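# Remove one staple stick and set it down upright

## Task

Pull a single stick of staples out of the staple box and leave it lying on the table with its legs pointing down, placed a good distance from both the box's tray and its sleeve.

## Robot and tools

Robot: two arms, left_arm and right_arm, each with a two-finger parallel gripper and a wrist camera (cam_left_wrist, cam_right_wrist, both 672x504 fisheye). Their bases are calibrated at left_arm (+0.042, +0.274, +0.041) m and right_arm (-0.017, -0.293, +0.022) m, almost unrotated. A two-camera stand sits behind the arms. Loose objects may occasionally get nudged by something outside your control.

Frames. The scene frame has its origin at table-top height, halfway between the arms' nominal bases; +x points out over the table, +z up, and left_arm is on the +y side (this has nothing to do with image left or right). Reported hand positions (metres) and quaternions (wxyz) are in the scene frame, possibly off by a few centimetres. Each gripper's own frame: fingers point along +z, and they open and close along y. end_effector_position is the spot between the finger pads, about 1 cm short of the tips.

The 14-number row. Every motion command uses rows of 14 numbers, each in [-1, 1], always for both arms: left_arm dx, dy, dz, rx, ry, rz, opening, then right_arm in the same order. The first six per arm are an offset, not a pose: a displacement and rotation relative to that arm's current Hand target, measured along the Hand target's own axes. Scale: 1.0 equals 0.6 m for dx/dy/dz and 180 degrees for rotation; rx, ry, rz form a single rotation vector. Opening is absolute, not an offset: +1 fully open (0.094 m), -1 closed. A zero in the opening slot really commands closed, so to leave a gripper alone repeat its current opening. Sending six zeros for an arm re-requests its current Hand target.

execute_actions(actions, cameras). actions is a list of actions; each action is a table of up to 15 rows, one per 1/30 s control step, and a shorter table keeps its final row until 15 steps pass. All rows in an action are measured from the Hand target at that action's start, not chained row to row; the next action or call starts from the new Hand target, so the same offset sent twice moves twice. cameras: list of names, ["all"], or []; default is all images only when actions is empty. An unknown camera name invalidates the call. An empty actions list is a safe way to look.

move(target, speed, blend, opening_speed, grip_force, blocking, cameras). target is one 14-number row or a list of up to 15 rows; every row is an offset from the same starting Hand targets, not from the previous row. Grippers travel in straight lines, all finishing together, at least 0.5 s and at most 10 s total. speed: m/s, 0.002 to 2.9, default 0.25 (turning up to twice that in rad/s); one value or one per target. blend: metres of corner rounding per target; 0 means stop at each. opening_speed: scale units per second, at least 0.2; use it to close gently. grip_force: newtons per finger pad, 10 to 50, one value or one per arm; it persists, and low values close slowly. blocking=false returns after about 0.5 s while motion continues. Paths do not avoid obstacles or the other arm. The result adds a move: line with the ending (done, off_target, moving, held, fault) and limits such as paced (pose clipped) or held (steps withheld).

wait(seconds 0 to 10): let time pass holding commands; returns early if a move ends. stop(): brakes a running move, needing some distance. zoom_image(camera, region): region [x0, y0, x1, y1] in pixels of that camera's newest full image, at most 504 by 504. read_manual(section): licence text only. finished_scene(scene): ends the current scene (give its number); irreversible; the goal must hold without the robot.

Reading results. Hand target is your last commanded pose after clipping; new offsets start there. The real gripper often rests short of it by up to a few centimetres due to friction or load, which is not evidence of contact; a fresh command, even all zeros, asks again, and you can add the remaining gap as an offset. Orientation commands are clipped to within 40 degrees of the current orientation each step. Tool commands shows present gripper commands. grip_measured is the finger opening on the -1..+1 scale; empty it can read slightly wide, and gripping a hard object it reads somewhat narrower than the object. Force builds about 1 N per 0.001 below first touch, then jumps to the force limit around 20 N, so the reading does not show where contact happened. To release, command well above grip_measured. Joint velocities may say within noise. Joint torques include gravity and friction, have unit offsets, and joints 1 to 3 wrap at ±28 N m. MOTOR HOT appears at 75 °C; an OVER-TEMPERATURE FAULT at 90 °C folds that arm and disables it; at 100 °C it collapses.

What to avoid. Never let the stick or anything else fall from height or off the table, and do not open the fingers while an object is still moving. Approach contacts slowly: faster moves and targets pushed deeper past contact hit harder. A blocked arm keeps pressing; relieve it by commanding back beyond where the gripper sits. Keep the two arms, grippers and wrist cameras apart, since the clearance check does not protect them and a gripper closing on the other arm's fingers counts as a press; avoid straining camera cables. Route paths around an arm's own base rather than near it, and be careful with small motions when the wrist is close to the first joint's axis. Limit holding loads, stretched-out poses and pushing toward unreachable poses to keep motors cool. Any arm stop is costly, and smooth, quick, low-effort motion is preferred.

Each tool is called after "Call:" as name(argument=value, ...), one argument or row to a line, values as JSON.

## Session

Call:
execute_actions(
  actions=[],
)

Scene clock: 0.00 s.
left_arm: end_effector_position=(+0.3699, +0.2217, +0.2652) grip_measured=+1.000 end_effector_quat_wxyz=(+0.528, -0.273, +0.801, -0.075) | right_arm: end_effector_position=(+0.4034, -0.2274, +0.2896) grip_measured=+1.000 end_effector_quat_wxyz=(+0.412, +0.330, +0.833, +0.167)
Joint positions: left_arm=[-0.471 0.986 0.742 -0.296 -0.576 -0.786 0.094] | right_arm=[0.267 1.418 1.338 -0.581 0.172 0.896 0.094]
Joint velocities: within noise
Joint torques (N m): no reading
Heat: left arm: 25 °C; right arm: 27 °C.
Hand target: left_arm +0.3700, +0.2232, +0.2724; +0.535, -0.274, +0.796, -0.076 | right_arm +0.4022, -0.2286, +0.2936; +0.416, +0.329, +0.832, +0.166
Tool commands: left_gripper/opening=+1.0 right_gripper/opening=+1.0
camera_calibration:
cam_left_wrist: T_world_to_cam=[[0.403232, -0.812568, 0.420876, -0.0740106], [-0.763522, -0.552265, -0.334721, 0.526589], [0.504419, -0.186378, -0.843104, 0.181809], [0, 0, 0, 1]] pos_world=[0.340198, 0.264563, 0.360693]
cam_right_wrist: T_world_to_cam=[[-0.366761, -0.752753, -0.546671, 0.1394], [-0.847943, 0.512227, -0.13644, 0.535374], [0.382725, 0.413505, -0.826157, 0.278507], [0, 0, 0, 1]] pos_world=[0.398502, -0.284463, 0.379342]

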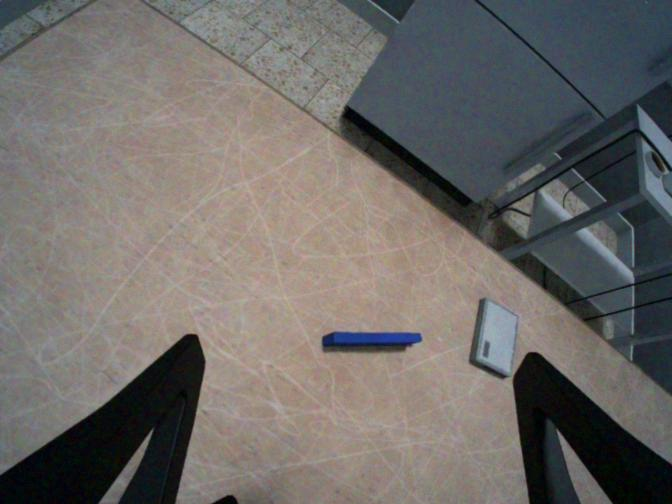

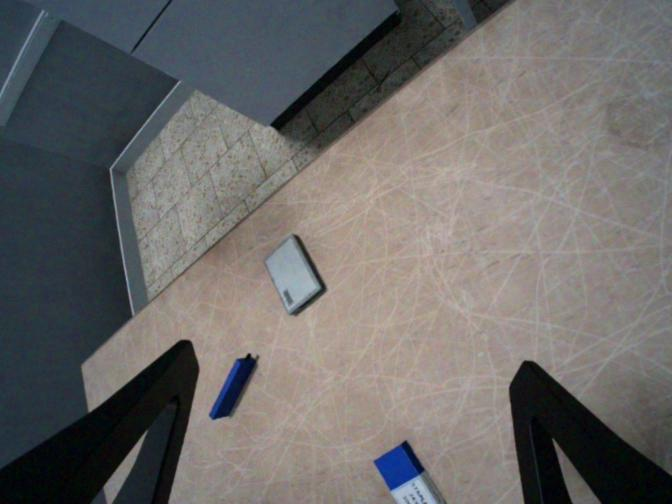

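Call:
move(
  target=[0,0,0,0,0,0,1,0.317,0.044,-0.229,0.051,0.005,-0.193,0.28],
  cameras=["cam_right_wrist"],
  speed=0.3,
)

Call:
zoom_image(
  camera="cam_right_wrist",
  region=[240, 160, 440, 310],
)

Scene clock: 2.77 s.
left_arm: end_effector_position=(+0.3699, +0.2217, +0.2652) grip_measured=+1.000 end_effector_quat_wxyz=(+0.528, -0.273, +0.801, -0.075) | right_arm: end_effector_position=(+0.2171, -0.0784, +0.2755) grip_measured=+0.283 end_effector_quat_wxyz=(+0.404, +0.096, +0.909, -0.016)
Joint positions: left_arm=[-0.471 0.986 0.742 -0.296 -0.576 -0.786 0.094] | right_arm=[1.197 1.462 1.466 -1.29 0.794 1.245 0.06]
Joint torques (N m): left_arm=[-0.05 -3.33 8.1 2 -0.26 0.06] | right_arm=[0.2 -4.75 8.7 0.63 0.67 0.06]
Heat: left arm: 26 °C; right arm: 28 °C.
Hand target: left_arm +0.3700, +0.2232, +0.2724; +0.535, -0.274, +0.796, -0.076 | right_arm +0.2196, -0.0794, +0.2797; +0.412, +0.096, +0.905, -0.029
Off the commanded pose: left_arm 0.007 m, 1 deg | right_arm 0.005 m, 2 deg.
move: done
camera_calibration:
cam_right_wrist: T_world_to_cam=[[-0.136811, -0.989783, -0.0401456, -0.0325246], [-0.969133, 0.142128, -0.201445, 0.314295], [0.205093, 0.0113465, -0.978677, 0.325541], [0, 0, 0, 1]] pos_world=[0.233377, -0.080556, 0.380607]
Images, in order (width x height): cam_right_wrist 672x504.

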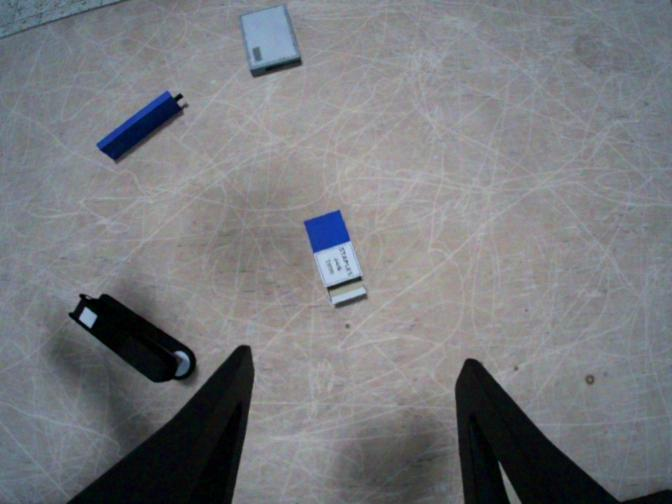

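Scaled by 2.520 from the camera's 672x504 image, which has a finer 960x720 frame.

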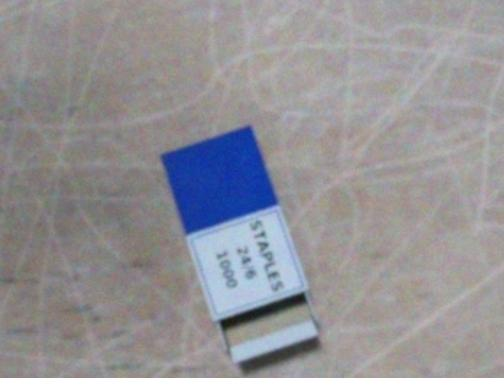

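Call:
move(
  target=[0,0,0,0,0,0,1,0.153,0.049,0.3835,-0.045,0.27,-0.12,0.28],
  cameras=["cam_right_wrist"],
  speed=0.25,
)

Scene clock: 5.87 s.
left_arm: end_effector_position=(+0.3699, +0.2217, +0.2652) grip_measured=+1.000 end_effector_quat_wxyz=(+0.528, -0.273, +0.801, -0.075) | right_arm: end_effector_position=(+0.3361, -0.0674, +0.0653) grip_measured=+0.283 end_effector_quat_wxyz=(+0.009, -0.093, +0.996, +0.004)
Joint positions: left_arm=[-0.471 0.986 0.742 -0.296 -0.576 -0.786 0.094] | right_arm=[0.609 2.158 1.74 -1.133 0.002 0.38 0.06]
Joint torques (N m): left_arm=[-0.06 -3.32 8.09 2.01 -0.26 0.06] | right_arm=[-0.21 -10.89 8.42 0.34 -0.02 -0.07]
Heat: left arm: 26 °C; right arm: 28 °C.
Hand target: left_arm +0.3700, +0.2232, +0.2724; +0.535, -0.274, +0.796, -0.076 | right_arm +0.3370, -0.0672, +0.0600; -0.001, -0.095, +0.995, +0.000
Off the commanded pose: left_arm 0.007 m, 1 deg | right_arm 0.006 m, 1 deg.
move: done
camera_calibration:
cam_right_wrist: T_world_to_cam=[[0.225795, -0.973441, -0.0377943, -0.134797], [-0.792806, -0.206164, 0.573546, 0.252348], [-0.566105, -0.0995401, -0.818301, 0.336618], [0, 0, 0, 1]] pos_world=[0.421061, -0.0456853, 0.125627]
Images, in order (width x height): cam_right_wrist 672x504.

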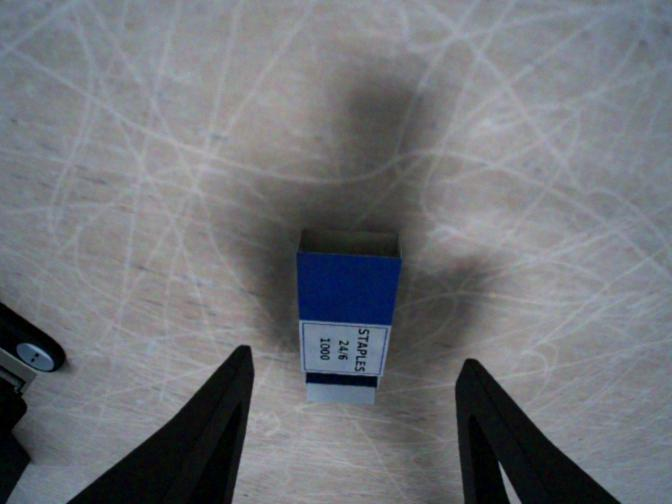

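Call:
move(
  target=[
    [0,0,0,0,0,0,1,0.006,0.002,0.093,0,0,0,0.28],
    [0,0,0,0,0,0,1,0.006,0.002,0.093,0,0,0,-0.3],
  ],
  cameras=["cam_right_wrist"],
  speed=0.1,
  grip_force=[50,20],
)

Scene clock: 9.77 s.
left_arm: end_effector_position=(+0.3699, +0.2217, +0.2652) grip_measured=+1.000 end_effector_quat_wxyz=(+0.528, -0.273, +0.801, -0.075) | right_arm: end_effector_position=(+0.3355, -0.0676, +0.0177) grip_measured=-0.212 end_effector_quat_wxyz=(+0.008, -0.093, +0.996, +0.003)
Joint positions: left_arm=[-0.471 0.986 0.742 -0.296 -0.576 -0.786 0.094] | right_arm=[0.609 2.208 1.626 -0.972 0.001 0.38 0.037]
Joint torques (N m): left_arm=[-0.05 -3.33 8.1 2 -0.26 0.05] | right_arm=[0.39 -11.07 5.55 0.59 -0.01 0.02]
Heat: left arm: 27 °C; right arm: 29 °C.
Hand target: left_arm +0.3700, +0.2232, +0.2724; +0.535, -0.274, +0.796, -0.076 | right_arm +0.3331, -0.0666, +0.0041; -0.001, -0.095, +0.995, +0.000
Off the commanded pose: left_arm 0.007 m, 1 deg | right_arm 0.014 m, 1 deg.
grip_force (N): 50, 20
move: off_target (right_arm); target 2's new opening was sent with right_arm's hand 0.014 m and 1 deg from that target
camera_calibration:
cam_right_wrist: T_world_to_cam=[[0.226034, -0.973402, -0.0373736, -0.136751], [-0.79081, -0.205766, 0.576437, 0.27849], [-0.568795, -0.100739, -0.816286, 0.298025], [0, 0, 0, 1]] pos_world=[0.420658, -0.0457869, 0.0776313]
Images, in order (width x height): cam_right_wrist 672x504.

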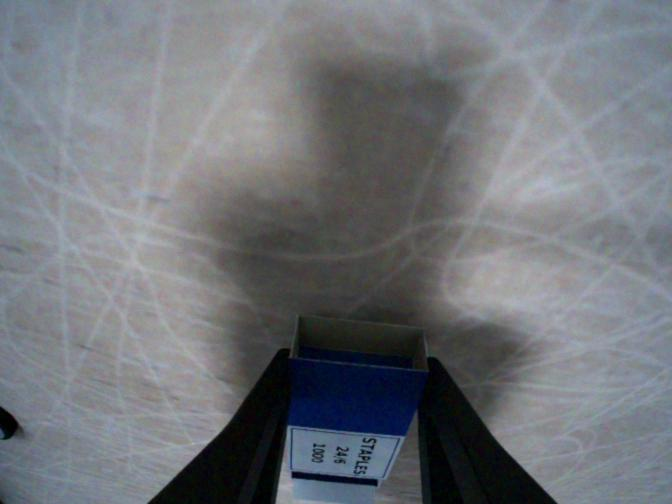

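Call:
move(
  target=[
    [0,0,0,0,0,0,1,0,0,0,0,0,0,-0.05],
    [0,0,0,0,0,0,1,0,0,0.02,0,0,0,-0.05],
    [0,0,0,0,0,0,1,0,0,0.02,0,0,0,-0.3],
  ],
  cameras=["cam_right_wrist"],
  speed=0.1,
)

Scene clock: 12.50 s.
left_arm: end_effector_position=(+0.3699, +0.2217, +0.2652) grip_measured=+1.000 end_effector_quat_wxyz=(+0.528, -0.273, +0.801, -0.075) | right_arm: end_effector_position=(+0.3374, -0.0664, +0.0086) grip_measured=-0.205 end_effector_quat_wxyz=(+0.011, -0.093, +0.996, +0.005)
Joint positions: left_arm=[-0.471 0.986 0.742 -0.296 -0.576 -0.786 0.094] | right_arm=[0.609 2.221 1.609 -0.934 0.001 0.38 0.037]
Joint torques (N m): left_arm=[-0.08 -3.33 8.1 2 -0.26 0.06] | right_arm=[0.39 -10.78 5.2 0.6 -0.01 0.01]
Heat: left arm: 28 °C; right arm: 29 °C.
Hand target: left_arm +0.3700, +0.2232, +0.2724; +0.535, -0.274, +0.796, -0.076 | right_arm +0.3331, -0.0666, -0.0078; -0.001, -0.095, +0.995, +0.000
Off the commanded pose: left_arm 0.007 m, 1 deg | right_arm 0.017 m, 2 deg.
grip_force (N): 50, 20
move: off_target (right_arm); target 3's new opening was sent with right_arm's hand 0.017 m and 2 deg from that target
camera_calibration:
cam_right_wrist: T_world_to_cam=[[0.226318, -0.973224, -0.0401853, -0.13642], [-0.794887, -0.208377, 0.569855, 0.286696], [-0.56297, -0.0970259, -0.820762, 0.290068], [0, 0, 0, 1]] pos_world=[0.422065, -0.0448825, 0.0692201]
Images, in order (width x height): cam_right_wrist 672x504.

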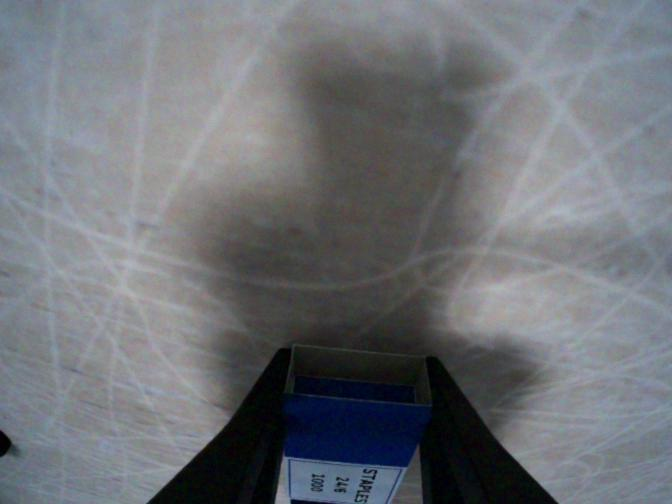

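Call:
move(
  target=[
    [0.171,-0.0535,-0.015,0.1,0.125,-0.1,-0.4,0,0,-0.13,0,0,0,-0.3],
    [0.342,-0.107,-0.0295,0.207,0.249,-0.207,-0.4,-0.092,-0.088,-0.142,0,0,0.339,-0.3],
  ],
  cameras=["cam_left_wrist"],
  speed=0.18,
  blend=0.02,
)

Call:
zoom_image(
  camera="cam_left_wrist",
  region=[300, 130, 500, 280],
)

Scene clock: 18.60 s.
left_arm: end_effector_position=(+0.3247, +0.0629, +0.1411) grip_measured=-0.398 end_effector_quat_wxyz=(+0.211, -0.286, +0.743, -0.566) | right_arm: end_effector_position=(+0.3976, -0.1047, +0.0875) grip_measured=-0.206 end_effector_quat_wxyz=(+0.010, +0.418, +0.908, +0.015)
Joint positions: left_arm=[-0.466 1.42 0.189 0.937 0.375 -1.471 0.028] | right_arm=[0.465 2.294 2.052 -1.293 -0.003 1.286 0.037]
Joint torques (N m): left_arm=[-0.75 -3.75 4.4 2.44 0.09 0.07] | right_arm=[-0.55 -11.37 8.55 0.25 0.04 0.07]
Heat: left arm: 28 °C; right arm: 30 °C.
Hand target: left_arm +0.3200, +0.0602, +0.1401; +0.208, -0.277, +0.745, -0.570 | right_arm +0.3975, -0.1081, +0.0773; -0.001, +0.424, +0.906, +0.000
Off the commanded pose: left_arm 0.005 m, 1 deg | right_arm 0.011 m, 2 deg.
grip_force (N): 50, 20
move: off_target (right_arm)
camera_calibration:
cam_left_wrist: T_world_to_cam=[[0.239644, -0.198497, 0.950352, -0.19288], [-0.97044, -0.0777943, 0.228461, 0.320617], [0.0285832, -0.977009, -0.211272, 0.185486], [0, 0, 0, 1]] pos_world=[0.35206, 0.167877, 0.149244]
Images, in order (width x height): cam_left_wrist 672x504.

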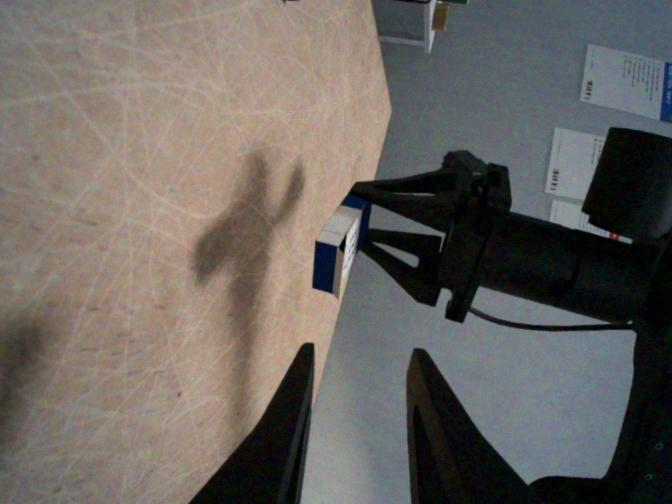

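Scaled by 2.520 from the camera's 672x504 image, which has a finer 960x720 frame.

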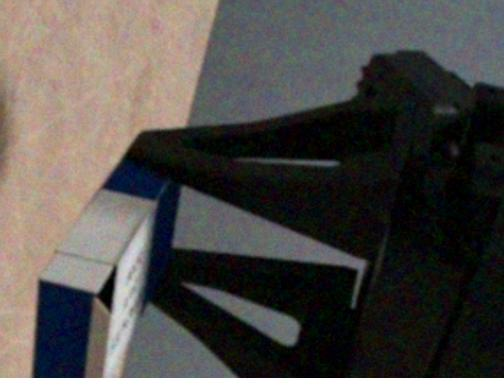

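Call:
zoom_image(
  camera="cam_left_wrist",
  region=[290, 180, 390, 310],
)

Scaled by 3.877 from the camera's 672x504 image, which has a finer 960x720 frame.

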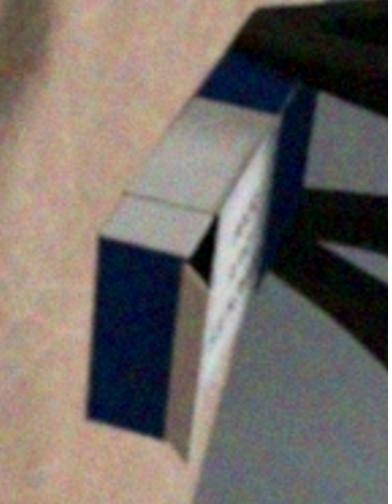

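Call:
move(
  target=[0.0917,0.0073,0.1625,0,0,0,-0.45,0,0,0,0,0,0,-0.3],
  cameras=["cam_left_wrist"],
  speed=0.12,
)

Call:
zoom_image(
  camera="cam_left_wrist",
  region=[280, 230, 480, 380],
)

Scene clock: 20.90 s.
left_arm: end_effector_position=(+0.3329, -0.0417, +0.1050) grip_measured=-0.448 end_effector_quat_wxyz=(+0.199, -0.280, +0.752, -0.562) | right_arm: end_effector_position=(+0.3975, -0.1048, +0.0875) grip_measured=-0.206 end_effector_quat_wxyz=(+0.010, +0.418, +0.908, +0.014)
Joint positions: left_arm=[-0.808 1.869 0.43 1.145 0.074 -1.565 0.026] | right_arm=[0.465 2.294 2.052 -1.293 -0.003 1.286 0.037]
Joint torques (N m): left_arm=[-0.32 -6.78 5.87 2.5 -0.12 0.06] | right_arm=[-0.58 -11.36 8.55 0.25 0.04 0.09]
Heat: left arm: 28 °C; right arm: 30 °C.
Hand target: left_arm +0.3387, -0.0463, +0.1107; +0.208, -0.277, +0.745, -0.570 | right_arm +0.3975, -0.1081, +0.0773; -0.001, +0.424, +0.906, +0.000
Off the commanded pose: left_arm 0.009 m, 2 deg | right_arm 0.011 m, 2 deg.
grip_force (N): 50, 20
move: off_target (right_arm)
camera_calibration:
cam_left_wrist: T_world_to_cam=[[0.250718, -0.216025, 0.943649, -0.184975], [-0.968059, -0.0544242, 0.244744, 0.327187], [-0.00151359, -0.97487, -0.22277, 0.0867358], [0, 0, 0, 1]] pos_world=[0.363244, 0.0624037, 0.113797]
Images, in order (width x height): cam_left_wrist 672x504.

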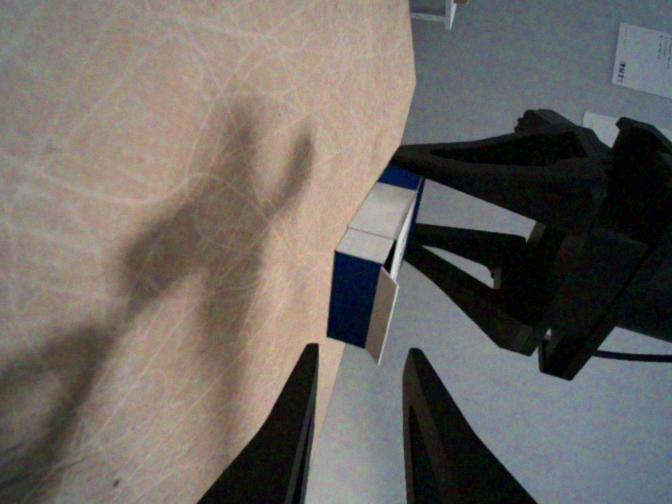

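Scaled by 2.520 from the camera's 672x504 image, which has a finer 960x720 frame.

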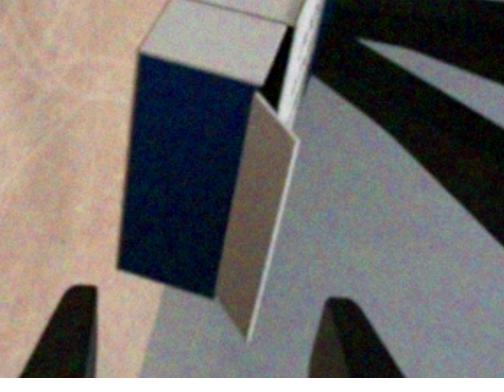

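Call:
move(
  target=[0,0.004,0.029,0,0,0,-0.5,0,0,0,0,0,0,-0.3],
  cameras=["cam_left_wrist"],
  speed=0.06,
)

Call:
zoom_image(
  camera="cam_left_wrist",
  region=[280, 260, 480, 410],
)

Scene clock: 21.97 s.
left_arm: end_effector_position=(+0.3446, -0.0527, +0.0980) grip_measured=-0.498 end_effector_quat_wxyz=(+0.200, -0.282, +0.752, -0.561) | right_arm: end_effector_position=(+0.3975, -0.1048, +0.0875) grip_measured=-0.206 end_effector_quat_wxyz=(+0.010, +0.418, +0.908, +0.014)
Joint positions: left_arm=[-0.808 1.94 0.495 1.151 0.07 -1.566 0.024] | right_arm=[0.465 2.294 2.052 -1.293 -0.003 1.286 0.037]
Joint torques (N m): left_arm=[-0.65 -7.47 5.89 2.48 -0.15 0.05] | right_arm=[-0.58 -11.36 8.54 0.25 0.04 0.09]
Heat: left arm: 28 °C; right arm: 31 °C.
Hand target: left_arm +0.3491, -0.0586, +0.1036; +0.208, -0.277, +0.745, -0.570 | right_arm +0.3975, -0.1081, +0.0773; -0.001, +0.424, +0.906, +0.000
Off the commanded pose: left_arm 0.009 m, 2 deg | right_arm 0.011 m, 2 deg.
grip_force (N): 50, 20
move: off_target (right_arm)
camera_calibration:
cam_left_wrist: T_world_to_cam=[[0.252315, -0.215898, 0.943253, -0.184122], [-0.967643, -0.0585007, 0.245449, 0.339215], [0.00218902, -0.974662, -0.223673, 0.0732609], [0, 0, 0, 1]] pos_world=[0.374535, 0.0514973, 0.1068]
Images, in order (width x height): cam_left_wrist 672x504.

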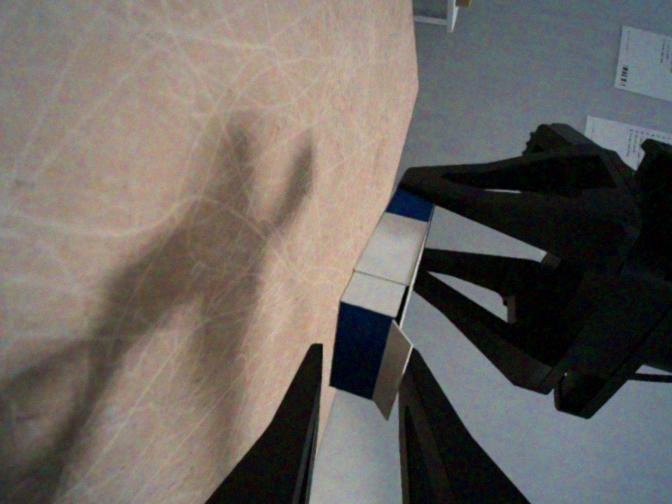

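Scaled by 2.520 from the camera's 672x504 image, which has a finer 960x720 frame.

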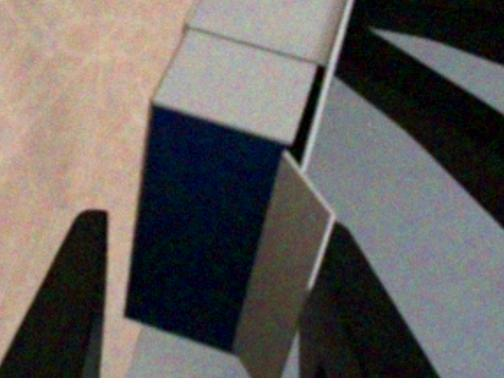

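Call:
move(
  target=[0,-0.006,0.011,0,0,0,-0.5,0,0,0,0,0,0,-0.3],
  cameras=["cam_left_wrist"],
  speed=0.06,
)

Call:
zoom_image(
  camera="cam_left_wrist",
  region=[280, 260, 480, 410],
)

Scene clock: 22.90 s.
left_arm: end_effector_position=(+0.3494, -0.0573, +0.1007) grip_measured=-0.498 end_effector_quat_wxyz=(+0.201, -0.281, +0.750, -0.564) | right_arm: end_effector_position=(+0.3986, -0.1053, +0.0883) grip_measured=-0.206 end_effector_quat_wxyz=(+0.011, +0.419, +0.908, +0.016)
Joint positions: left_arm=[-0.808 1.948 0.52 1.141 0.068 -1.567 0.024] | right_arm=[0.462 2.294 2.055 -1.293 -0.004 1.286 0.037]
Joint torques (N m): left_arm=[-0.75 -7.83 6.42 2.33 -0.15 0.05] | right_arm=[-0.35 -11.36 8.32 0.26 0.04 0.08]
Heat: left arm: 28 °C; right arm: 31 °C.
Hand target: left_arm +0.3539, -0.0641, +0.1055; +0.208, -0.277, +0.745, -0.570 | right_arm +0.3975, -0.1081, +0.0773; -0.001, +0.424, +0.906, +0.000
Off the commanded pose: left_arm 0.009 m, 1 deg | right_arm 0.011 m, 2 deg.
grip_force (N): 50, 20
move: off_target (right_arm)
camera_calibration:
cam_left_wrist: T_world_to_cam=[[0.247379, -0.210138, 0.945857, -0.187157], [-0.968906, -0.0586711, 0.240373, 0.343857], [0.00498298, -0.97591, -0.218118, 0.0678907], [0, 0, 0, 1]] pos_world=[0.379126, 0.0471007, 0.109178]
Images, in order (width x height): cam_left_wrist 672x504.

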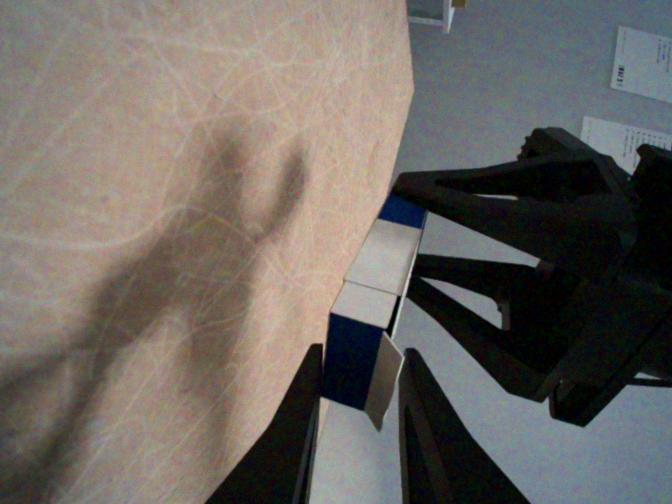

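Scaled by 2.520 from the camera's 672x504 image, which has a finer 960x720 frame.

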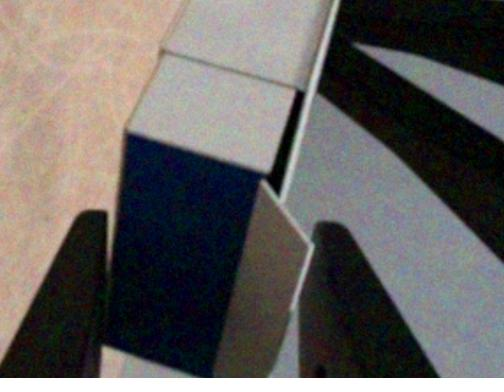

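Call:
move(
  target=[0,0,0,0,0,0,-1,0,0,0,0,0,0,-0.3],
  cameras=["cam_left_wrist"],
  opening_speed=0.8,
)

Call:
zoom_image(
  camera="cam_left_wrist",
  region=[280, 260, 480, 410],
)

Scene clock: 23.80 s.
left_arm: end_effector_position=(+0.3480, -0.0569, +0.0967) grip_measured=-0.774 end_effector_quat_wxyz=(+0.199, -0.282, +0.755, -0.558) | right_arm: end_effector_position=(+0.3980, -0.1062, +0.0883) grip_measured=-0.206 end_effector_quat_wxyz=(+0.011, +0.419, +0.908, +0.013)
Joint positions: left_arm=[-0.81 1.948 0.52 1.125 0.067 -1.564 0.011] | right_arm=[0.462 2.294 2.055 -1.297 -0.001 1.286 0.037]
Joint torques (N m): left_arm=[-0.59 -7.9 6.35 2.5 -0.14 0.01] | right_arm=[-0.35 -11.36 8.31 0.28 0.01 0.08]
Heat: left arm: 28 °C; right arm: 31 °C.
Hand target: left_arm +0.3538, -0.0642, +0.1055; +0.208, -0.277, +0.745, -0.570 | right_arm +0.3975, -0.1081, +0.0773; -0.001, +0.424, +0.906, +0.000
Off the commanded pose: left_arm 0.013 m, 2 deg | right_arm 0.011 m, 2 deg.
grip_force (N): 50, 20
move: off_target (left_arm, right_arm)
camera_calibration:
cam_left_wrist: T_world_to_cam=[[0.256203, -0.223446, 0.940442, -0.186162], [-0.966622, -0.0606261, 0.248931, 0.341748], [0.00139282, -0.972829, -0.23152, 0.0700711], [0, 0, 0, 1]] pos_world=[0.377939, 0.047289, 0.106226]
Images, in order (width x height): cam_left_wrist 672x504.

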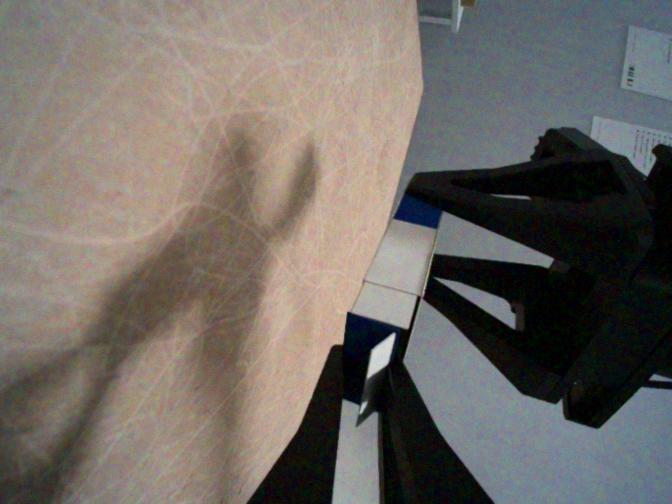

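Scaled by 2.520 from the camera's 672x504 image, which has a finer 960x720 frame.

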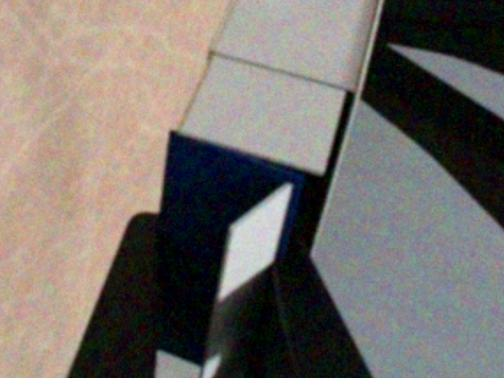

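Call:
move(
  target=[0,0.012,-0.042,0,0,0,-1,0,0,0,0,0,0,-0.3],
  cameras=["cam_left_wrist"],
  speed=0.05,
)

Call:
zoom_image(
  camera="cam_left_wrist",
  region=[280, 200, 480, 350],
)

Scene clock: 24.97 s.
left_arm: end_effector_position=(+0.3388, -0.0474, +0.0985) grip_measured=-0.777 end_effector_quat_wxyz=(+0.203, -0.279, +0.749, -0.566) | right_arm: end_effector_position=(+0.3905, -0.1002, +0.0883) grip_measured=-0.206 end_effector_quat_wxyz=(-0.010, +0.419, +0.908, +0.020)
Joint positions: left_arm=[-0.81 1.938 0.457 1.2 0.067 -1.564 0.01] | right_arm=[0.465 2.294 2.055 -1.314 -0.042 1.288 0.037]
Joint torques (N m): left_arm=[-0.12 -10.92 2.8 2.31 -0.09 0.05] | right_arm=[-0.61 -11.43 8.12 0.41 0.42 0.06]
Heat: left arm: 28 °C; right arm: 31 °C.
Hand target: left_arm +0.3368, -0.0443, +0.1052; +0.208, -0.277, +0.745, -0.570 | right_arm +0.3975, -0.1081, +0.0773; -0.001, +0.424, +0.906, +0.000
Off the commanded pose: left_arm 0.008 m, 1 deg | right_arm 0.015 m, 3 deg.
grip_force (N): 50, 20
move: off_target (right_arm)
camera_calibration:
cam_left_wrist: T_world_to_cam=[[0.240844, -0.208209, 0.947968, -0.178235], [-0.970552, -0.0565743, 0.234156, 0.335964], [0.00487724, -0.976447, -0.215703, 0.0768178], [0, 0, 0, 1]] pos_world=[0.368623, 0.0569053, 0.106863]
Images, in order (width x height): cam_left_wrist 672x504.

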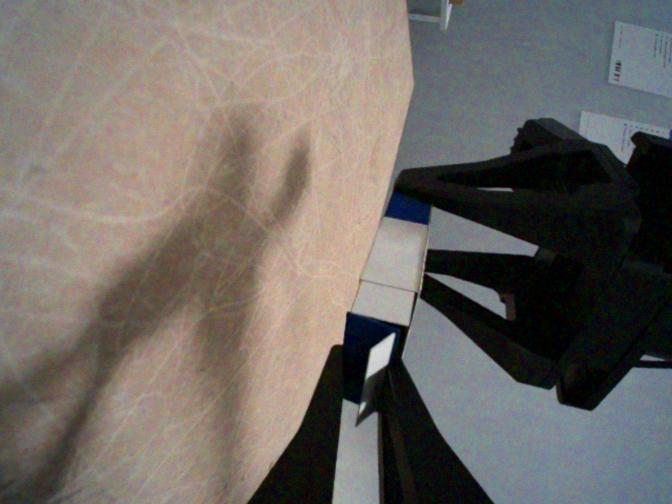

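Scaled by 2.520 from the camera's 672x504 image, which has a finer 960x720 frame.

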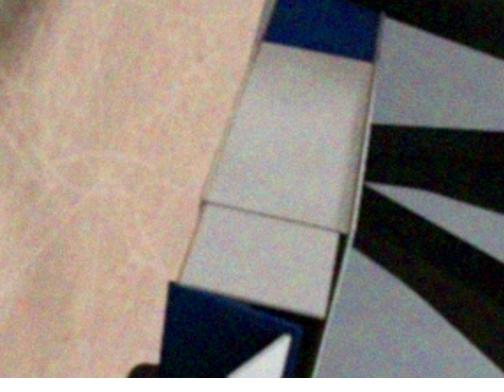

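Call:
move(
  target=[0,0.016,-0.06,0,0,0,-1,0,0,0,0,0,0,-0.3],
  cameras=["cam_left_wrist"],
  speed=0.06,
)

Call:
zoom_image(
  camera="cam_left_wrist",
  region=[280, 200, 480, 350],
)

Scene clock: 26.07 s.
left_arm: end_effector_position=(+0.3166, -0.0246, +0.1073) grip_measured=-0.781 end_effector_quat_wxyz=(+0.208, -0.275, +0.741, -0.577) | right_arm: end_effector_position=(+0.3707, -0.0792, +0.0898) grip_measured=-0.206 end_effector_quat_wxyz=(-0.057, +0.410, +0.910, +0.037)
Joint positions: left_arm=[-0.81 1.862 0.32 1.29 0.067 -1.564 0.01] | right_arm=[0.489 2.294 2.055 -1.349 -0.135 1.293 0.037]
Joint torques (N m): left_arm=[0.65 -9.58 1.52 2.19 -0.01 0.06] | right_arm=[-3.07 -11.84 7.86 0.62 1.26 0]
Heat: left arm: 27 °C; right arm: 31 °C.
Hand target: left_arm +0.3125, -0.0160, +0.1053; +0.208, -0.277, +0.745, -0.570 | right_arm +0.3975, -0.1081, +0.0773; -0.001, +0.424, +0.906, +0.000
Off the commanded pose: left_arm 0.010 m, 1 deg | right_arm 0.041 m, 8 deg.
grip_force (N): 50, 20
move: off_target (right_arm)
camera_calibration:
cam_left_wrist: T_world_to_cam=[[0.221849, -0.18869, 0.95665, -0.170999], [-0.97504, -0.0519441, 0.215868, 0.317159], [0.00896009, -0.980662, -0.195504, 0.0975012], [0, 0, 0, 1]] pos_world=[0.346305, 0.0798242, 0.114184]
Images, in order (width x height): cam_left_wrist 672x504.

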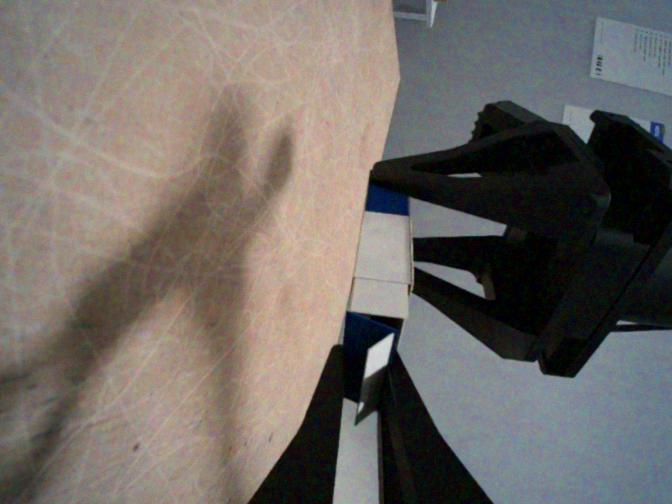

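Scaled by 2.520 from the camera's 672x504 image, which has a finer 960x720 frame.

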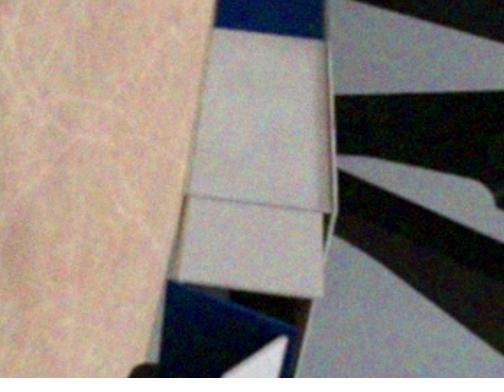

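Call:
move(
  target=[0,0.004,-0.016,0,0,0,-1,0,0,0,0,0,0,-0.23],
  cameras=["cam_left_wrist"],
  speed=0.06,
  grip_force=[50,12],
)

Call:
zoom_image(
  camera="cam_left_wrist",
  region=[280, 200, 480, 350],
)

Scene clock: 27.07 s.
left_arm: end_effector_position=(+0.3108, -0.0189, +0.1102) grip_measured=-0.782 end_effector_quat_wxyz=(+0.209, -0.274, +0.738, -0.580) | right_arm: end_effector_position=(+0.3653, -0.0741, +0.0906) grip_measured=-0.206 end_effector_quat_wxyz=(-0.071, +0.409, +0.909, +0.042)
Joint positions: left_arm=[-0.81 1.842 0.286 1.313 0.068 -1.564 0.01] | right_arm=[0.493 2.294 2.055 -1.359 -0.163 1.295 0.037]
Joint torques (N m): left_arm=[0.9 -9.25 1.11 2.16 0.01 0.08] | right_arm=[-3.56 -11.93 7.94 0.65 1.52 -0.01]
Heat: left arm: 27 °C; right arm: 31 °C.
Hand target: left_arm +0.3061, -0.0086, +0.1056; +0.208, -0.277, +0.745, -0.570 | right_arm +0.3976, -0.1082, +0.0773; -0.001, +0.424, +0.906, +0.000
Off the commanded pose: left_arm 0.012 m, 1 deg | right_arm 0.049 m, 10 deg.
grip_force (N): 50, 12
move: off_target (left_arm, right_arm)
camera_calibration:
cam_left_wrist: T_world_to_cam=[[0.215712, -0.182422, 0.959266, -0.169583], [-0.976415, -0.0494092, 0.210172, 0.312319], [0.00905639, -0.981978, -0.188778, 0.10289], [0, 0, 0, 1]] pos_world=[0.340602, 0.0855317, 0.116458]
Images, in order (width x height): cam_left_wrist 672x504.

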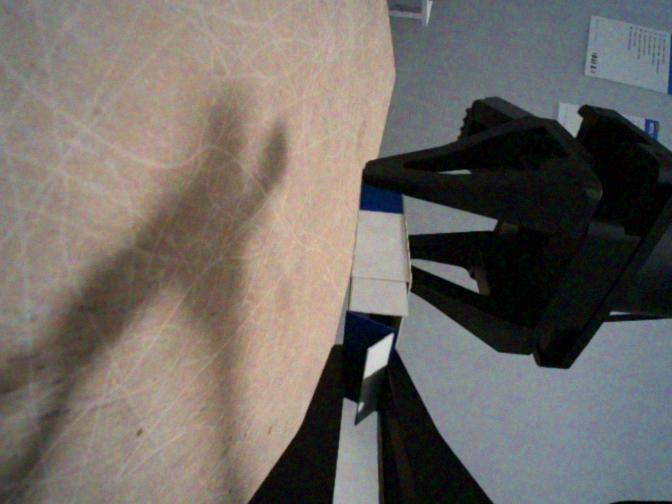

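Scaled by 2.520 from the camera's 672x504 image, which has a finer 960x720 frame.

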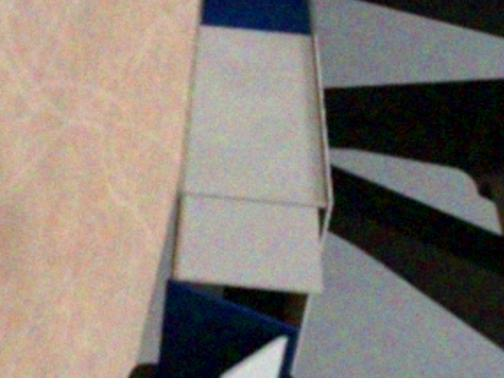

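Call:
move(
  target=[
    [0,0.016,0.025,0,0,0,-1,0,0,0,0,0,0,-0.23],
    [0,0.028,-0.02,0,0,0,-1,0,0,0,0,0,0,-0.23],
  ],
  cameras=["cam_left_wrist"],
  speed=0.06,
)

Call:
zoom_image(
  camera="cam_left_wrist",
  region=[280, 200, 480, 350],
)

Scene clock: 28.93 s.
left_arm: end_effector_position=(+0.3036, -0.0100, +0.1086) grip_measured=-0.783 end_effector_quat_wxyz=(+0.214, -0.269, +0.726, -0.596) | right_arm: end_effector_position=(+0.3599, -0.0674, +0.0913) grip_measured=-0.206 end_effector_quat_wxyz=(-0.082, +0.406, +0.909, +0.045)
Joint positions: left_arm=[-0.804 1.914 0.229 1.485 0.075 -1.564 0.01] | right_arm=[0.504 2.294 2.055 -1.366 -0.184 1.299 0.037]
Joint torques (N m): left_arm=[0.85 -8.05 -0.32 1.95 -0.01 0.08] | right_arm=[-4.6 -12.1 7.86 0.68 1.7 -0.04]
Heat: left arm: 27 °C; right arm: 31 °C.
Hand target: left_arm +0.2956, +0.0036, +0.0925; +0.208, -0.277, +0.745, -0.570 | right_arm +0.3975, -0.1081, +0.0773; -0.001, +0.424, +0.906, +0.000
Off the commanded pose: left_arm 0.022 m, 4 deg | right_arm 0.057 m, 11 deg.
grip_force (N): 50, 12
move: off_target (left_arm, right_arm)
camera_calibration:
cam_left_wrist: T_world_to_cam=[[0.188464, -0.152107, 0.970229, -0.157441], [-0.981997, -0.0420067, 0.184164, 0.310664], [0.0127434, -0.987471, -0.157286, 0.106795], [0, 0, 0, 1]] pos_world=[0.333383, 0.0945587, 0.112338]
Images, in order (width x height): cam_left_wrist 672x504.

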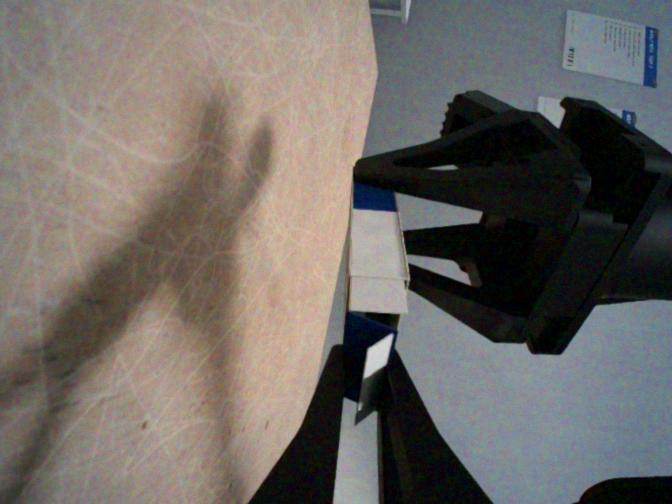

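Scaled by 2.520 from the camera's 672x504 image, which has a finer 960x720 frame.

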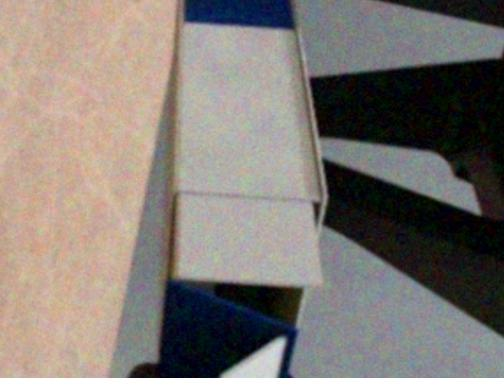

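Call:
move(
  target=[
    [0,-0.055,0.12,0,0,0,-1,0,0,0,0,0,0,-0.23],
  ],
  cameras=["cam_left_wrist"],
  speed=0.1,
)

Call:
zoom_image(
  camera="cam_left_wrist",
  region=[280, 230, 480, 380],
)

Scene clock: 30.50 s.
left_arm: end_effector_position=(+0.3395, -0.0516, +0.0998) grip_measured=-0.783 end_effector_quat_wxyz=(+0.197, -0.277, +0.752, -0.565) | right_arm: end_effector_position=(+0.3902, -0.1051, +0.0882) grip_measured=-0.206 end_effector_quat_wxyz=(-0.007, +0.424, +0.906, +0.011)
Joint positions: left_arm=[-0.811 1.928 0.476 1.163 0.077 -1.564 0.01] | right_arm=[0.462 2.294 2.055 -1.323 -0.025 1.296 0.037]
Joint torques (N m): left_arm=[-0.28 -7.72 6.12 2.34 -0.21 0.04] | right_arm=[-0.35 -11.36 8.16 0.47 0.25 -0.05]
Heat: left arm: 27 °C; right arm: 31 °C.
Hand target: left_arm +0.3466, -0.0556, +0.1054; +0.208, -0.278, +0.745, -0.570 | right_arm +0.3975, -0.1081, +0.0773; -0.001, +0.424, +0.906, +0.000
Off the commanded pose: left_arm 0.010 m, 2 deg | right_arm 0.013 m, 1 deg.
grip_force (N): 50, 12
move: off_target (right_arm)
camera_calibration:
cam_left_wrist: T_world_to_cam=[[0.2466, -0.214747, 0.945025, -0.182477], [-0.969084, -0.0465745, 0.242295, 0.335303], [-0.00801807, -0.975559, -0.219594, 0.0777879], [0, 0, 0, 1]] pos_world=[0.37056, 0.0523167, 0.108285]
Images, in order (width x height): cam_left_wrist 672x504.

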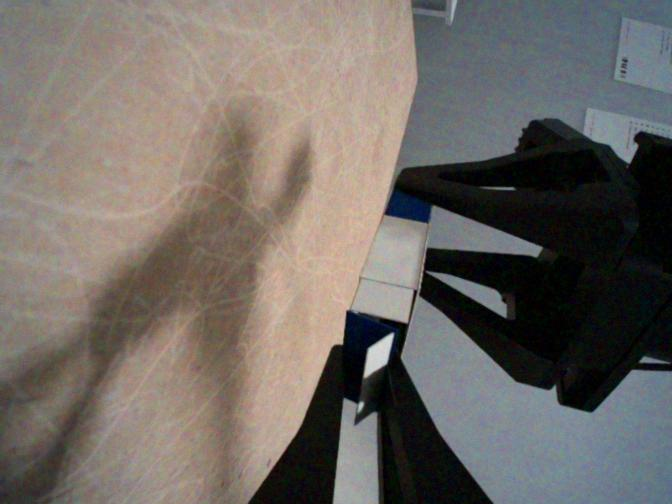

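Scaled by 2.520 from the camera's 672x504 image, which has a finer 960x720 frame.

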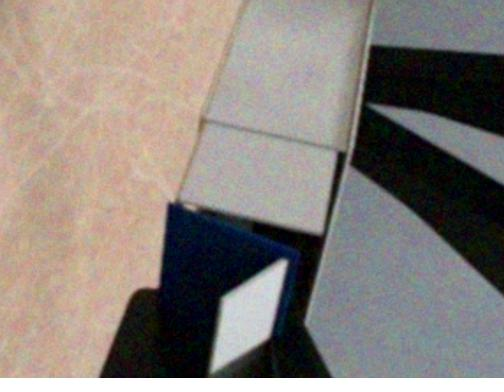

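Call:
move(
  target=[
    [0,0,0,0,0,0,-0.5,0,0,0,0,0,0,-0.23],
    [0,0,-0.025,0,0,0,-0.5,0,0,0,0,0,0,-0.23],
  ],
  cameras=["cam_left_wrist"],
  speed=0.08,
)

Call:
zoom_image(
  camera="cam_left_wrist",
  region=[280, 230, 480, 380],
)

Scene clock: 32.30 s.
left_arm: end_effector_position=(+0.3360, -0.0462, +0.0971) grip_measured=-0.502 end_effector_quat_wxyz=(+0.198, -0.281, +0.754, -0.560) | right_arm: end_effector_position=(+0.3909, -0.1064, +0.0881) grip_measured=-0.206 end_effector_quat_wxyz=(-0.004, +0.424, +0.906, +0.009)
Joint positions: left_arm=[-0.811 1.917 0.452 1.165 0.071 -1.566 0.023] | right_arm=[0.462 2.294 2.055 -1.323 -0.017 1.296 0.037]
Joint torques (N m): left_arm=[-0.01 -10.93 3.44 2.42 -0.13 0.07] | right_arm=[-0.34 -11.33 8.2 0.47 0.17 -0.04]
Heat: left arm: 27 °C; right arm: 31 °C.
Hand target: left_arm +0.3372, -0.0446, +0.1093; +0.208, -0.277, +0.745, -0.570 | right_arm +0.3975, -0.1082, +0.0773; -0.001, +0.424, +0.906, +0.000
Off the commanded pose: left_arm 0.012 m, 2 deg | right_arm 0.013 m, 1 deg.
grip_force (N): 50, 12
move: off_target (left_arm, right_arm)
camera_calibration:
cam_left_wrist: T_world_to_cam=[[0.254776, -0.220595, 0.941502, -0.180566], [-0.966996, -0.0553928, 0.248697, 0.33105], [-0.0027089, -0.973791, -0.227428, 0.0815303], [0, 0, 0, 1]] pos_world=[0.366349, 0.0578991, 0.106215]
Images, in order (width x height): cam_left_wrist 672x504.

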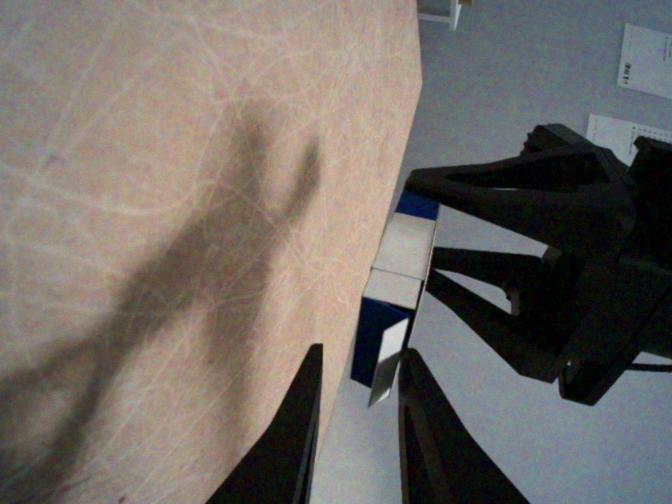

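Scaled by 2.520 from the camera's 672x504 image, which has a finer 960x720 frame.

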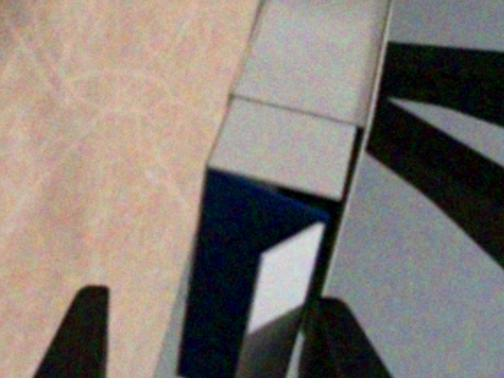

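Call:
move(
  target=[
    [0,-0.03,-0.02,0,0,0,-0.5,0,0,0,0,0,0,-0.23],
    [0,-0.008,-0.005,0,0,0,-0.5,0,0,0,0,0,0,-0.23],
  ],
  cameras=["cam_left_wrist"],
  speed=0.08,
)

Call:
zoom_image(
  camera="cam_left_wrist",
  region=[280, 230, 480, 380],
)

Scene clock: 34.43 s.
left_arm: end_effector_position=(+0.3339, -0.0441, +0.1140) grip_measured=-0.502 end_effector_quat_wxyz=(+0.201, -0.278, +0.748, -0.568) | right_arm: end_effector_position=(+0.3909, -0.1064, +0.0881) grip_measured=-0.206 end_effector_quat_wxyz=(-0.004, +0.424, +0.906, +0.009)
Joint positions: left_arm=[-0.811 1.843 0.439 1.127 0.071 -1.566 0.023] | right_arm=[0.462 2.294 2.055 -1.323 -0.017 1.296 0.037]
Joint torques (N m): left_arm=[0.02 -7.15 4.42 2.47 -0.12 0.07] | right_arm=[-0.35 -11.33 8.2 0.47 0.16 -0.04]
Heat: left arm: 27 °C; right arm: 31 °C.
Hand target: left_arm +0.3361, -0.0433, +0.1147; +0.208, -0.277, +0.745, -0.570 | right_arm +0.3975, -0.1082, +0.0773; -0.001, +0.424, +0.906, +0.000
Off the commanded pose: left_arm 0.002 m, 1 deg | right_arm 0.013 m, 1 deg.
grip_force (N): 50, 12
move: off_target (right_arm)
camera_calibration:
cam_left_wrist: T_world_to_cam=[[0.240265, -0.205624, 0.948679, -0.190847], [-0.970707, -0.0515757, 0.234666, 0.328047], [0.000675858, -0.977271, -0.211993, 0.0843556], [0, 0, 0, 1]] pos_world=[0.364234, 0.0601147, 0.121954]
Images, in order (width x height): cam_left_wrist 672x504.

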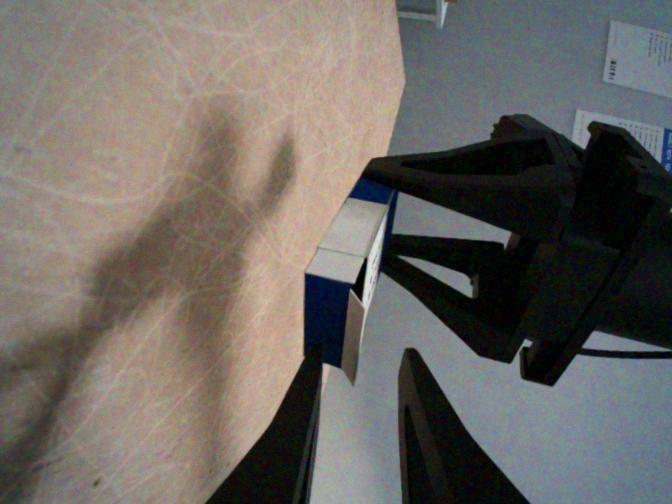

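Scaled by 2.520 from the camera's 672x504 image, which has a finer 960x720 frame.

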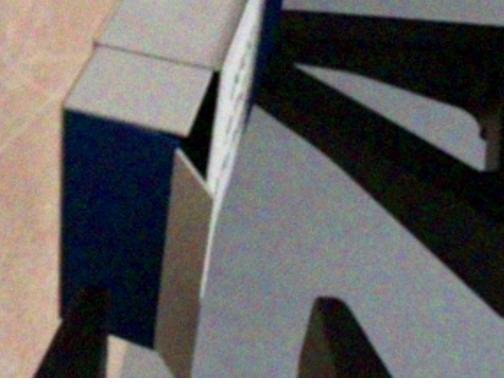

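Call:
move(
  target=[
    [0,0.002,0.022,0,0,0,-0.55,0,0,0,0,0,0,-0.23],
  ],
  cameras=["cam_left_wrist"],
  speed=0.08,
)

Call:
zoom_image(
  camera="cam_left_wrist",
  region=[280, 250, 480, 400],
)

Scene clock: 35.37 s.
left_arm: end_effector_position=(+0.3382, -0.0485, +0.1047) grip_measured=-0.548 end_effector_quat_wxyz=(+0.199, -0.280, +0.752, -0.563) | right_arm: end_effector_position=(+0.3909, -0.1064, +0.0881) grip_measured=-0.206 end_effector_quat_wxyz=(-0.004, +0.424, +0.906, +0.009)
Joint positions: left_arm=[-0.811 1.891 0.465 1.133 0.071 -1.566 0.021] | right_arm=[0.462 2.294 2.055 -1.323 -0.017 1.296 0.037]
Joint torques (N m): left_arm=[-0.2 -7.1 5.98 2.47 -0.15 0.06] | right_arm=[-0.34 -11.33 8.2 0.47 0.17 -0.04]
Heat: left arm: 27 °C; right arm: 31 °C.
Hand target: left_arm +0.3443, -0.0528, +0.1101; +0.208, -0.277, +0.745, -0.570 | right_arm +0.3975, -0.1082, +0.0773; -0.001, +0.424, +0.906, +0.000
Off the commanded pose: left_arm 0.009 m, 2 deg | right_arm 0.013 m, 1 deg.
grip_force (N): 50, 12
move: off_target (right_arm)
camera_calibration:
cam_left_wrist: T_world_to_cam=[[0.250331, -0.215503, 0.943871, -0.187305], [-0.968159, -0.0540961, 0.244421, 0.332101], [-0.00161366, -0.975004, -0.222183, 0.0800037], [0, 0, 0, 1]] pos_world=[0.368544, 0.0556045, 0.113395]
Images, in order (width x height): cam_left_wrist 672x504.

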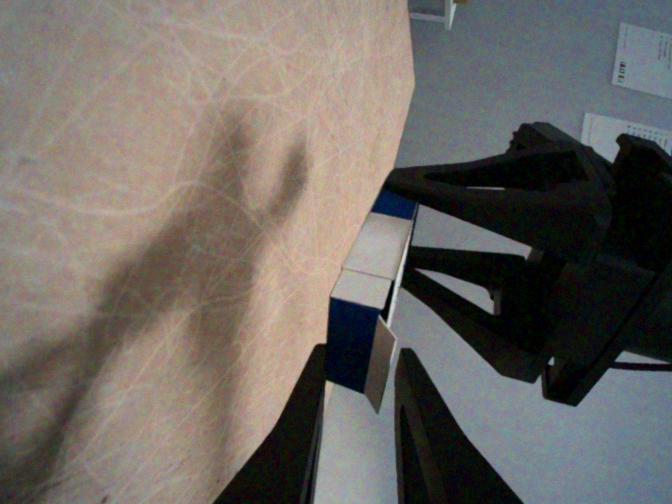

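Scaled by 2.520 from the camera's 672x504 image, which has a finer 960x720 frame.

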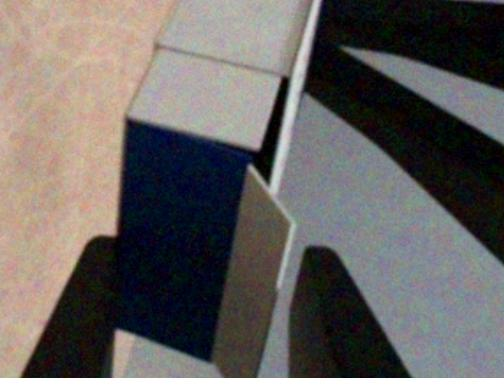

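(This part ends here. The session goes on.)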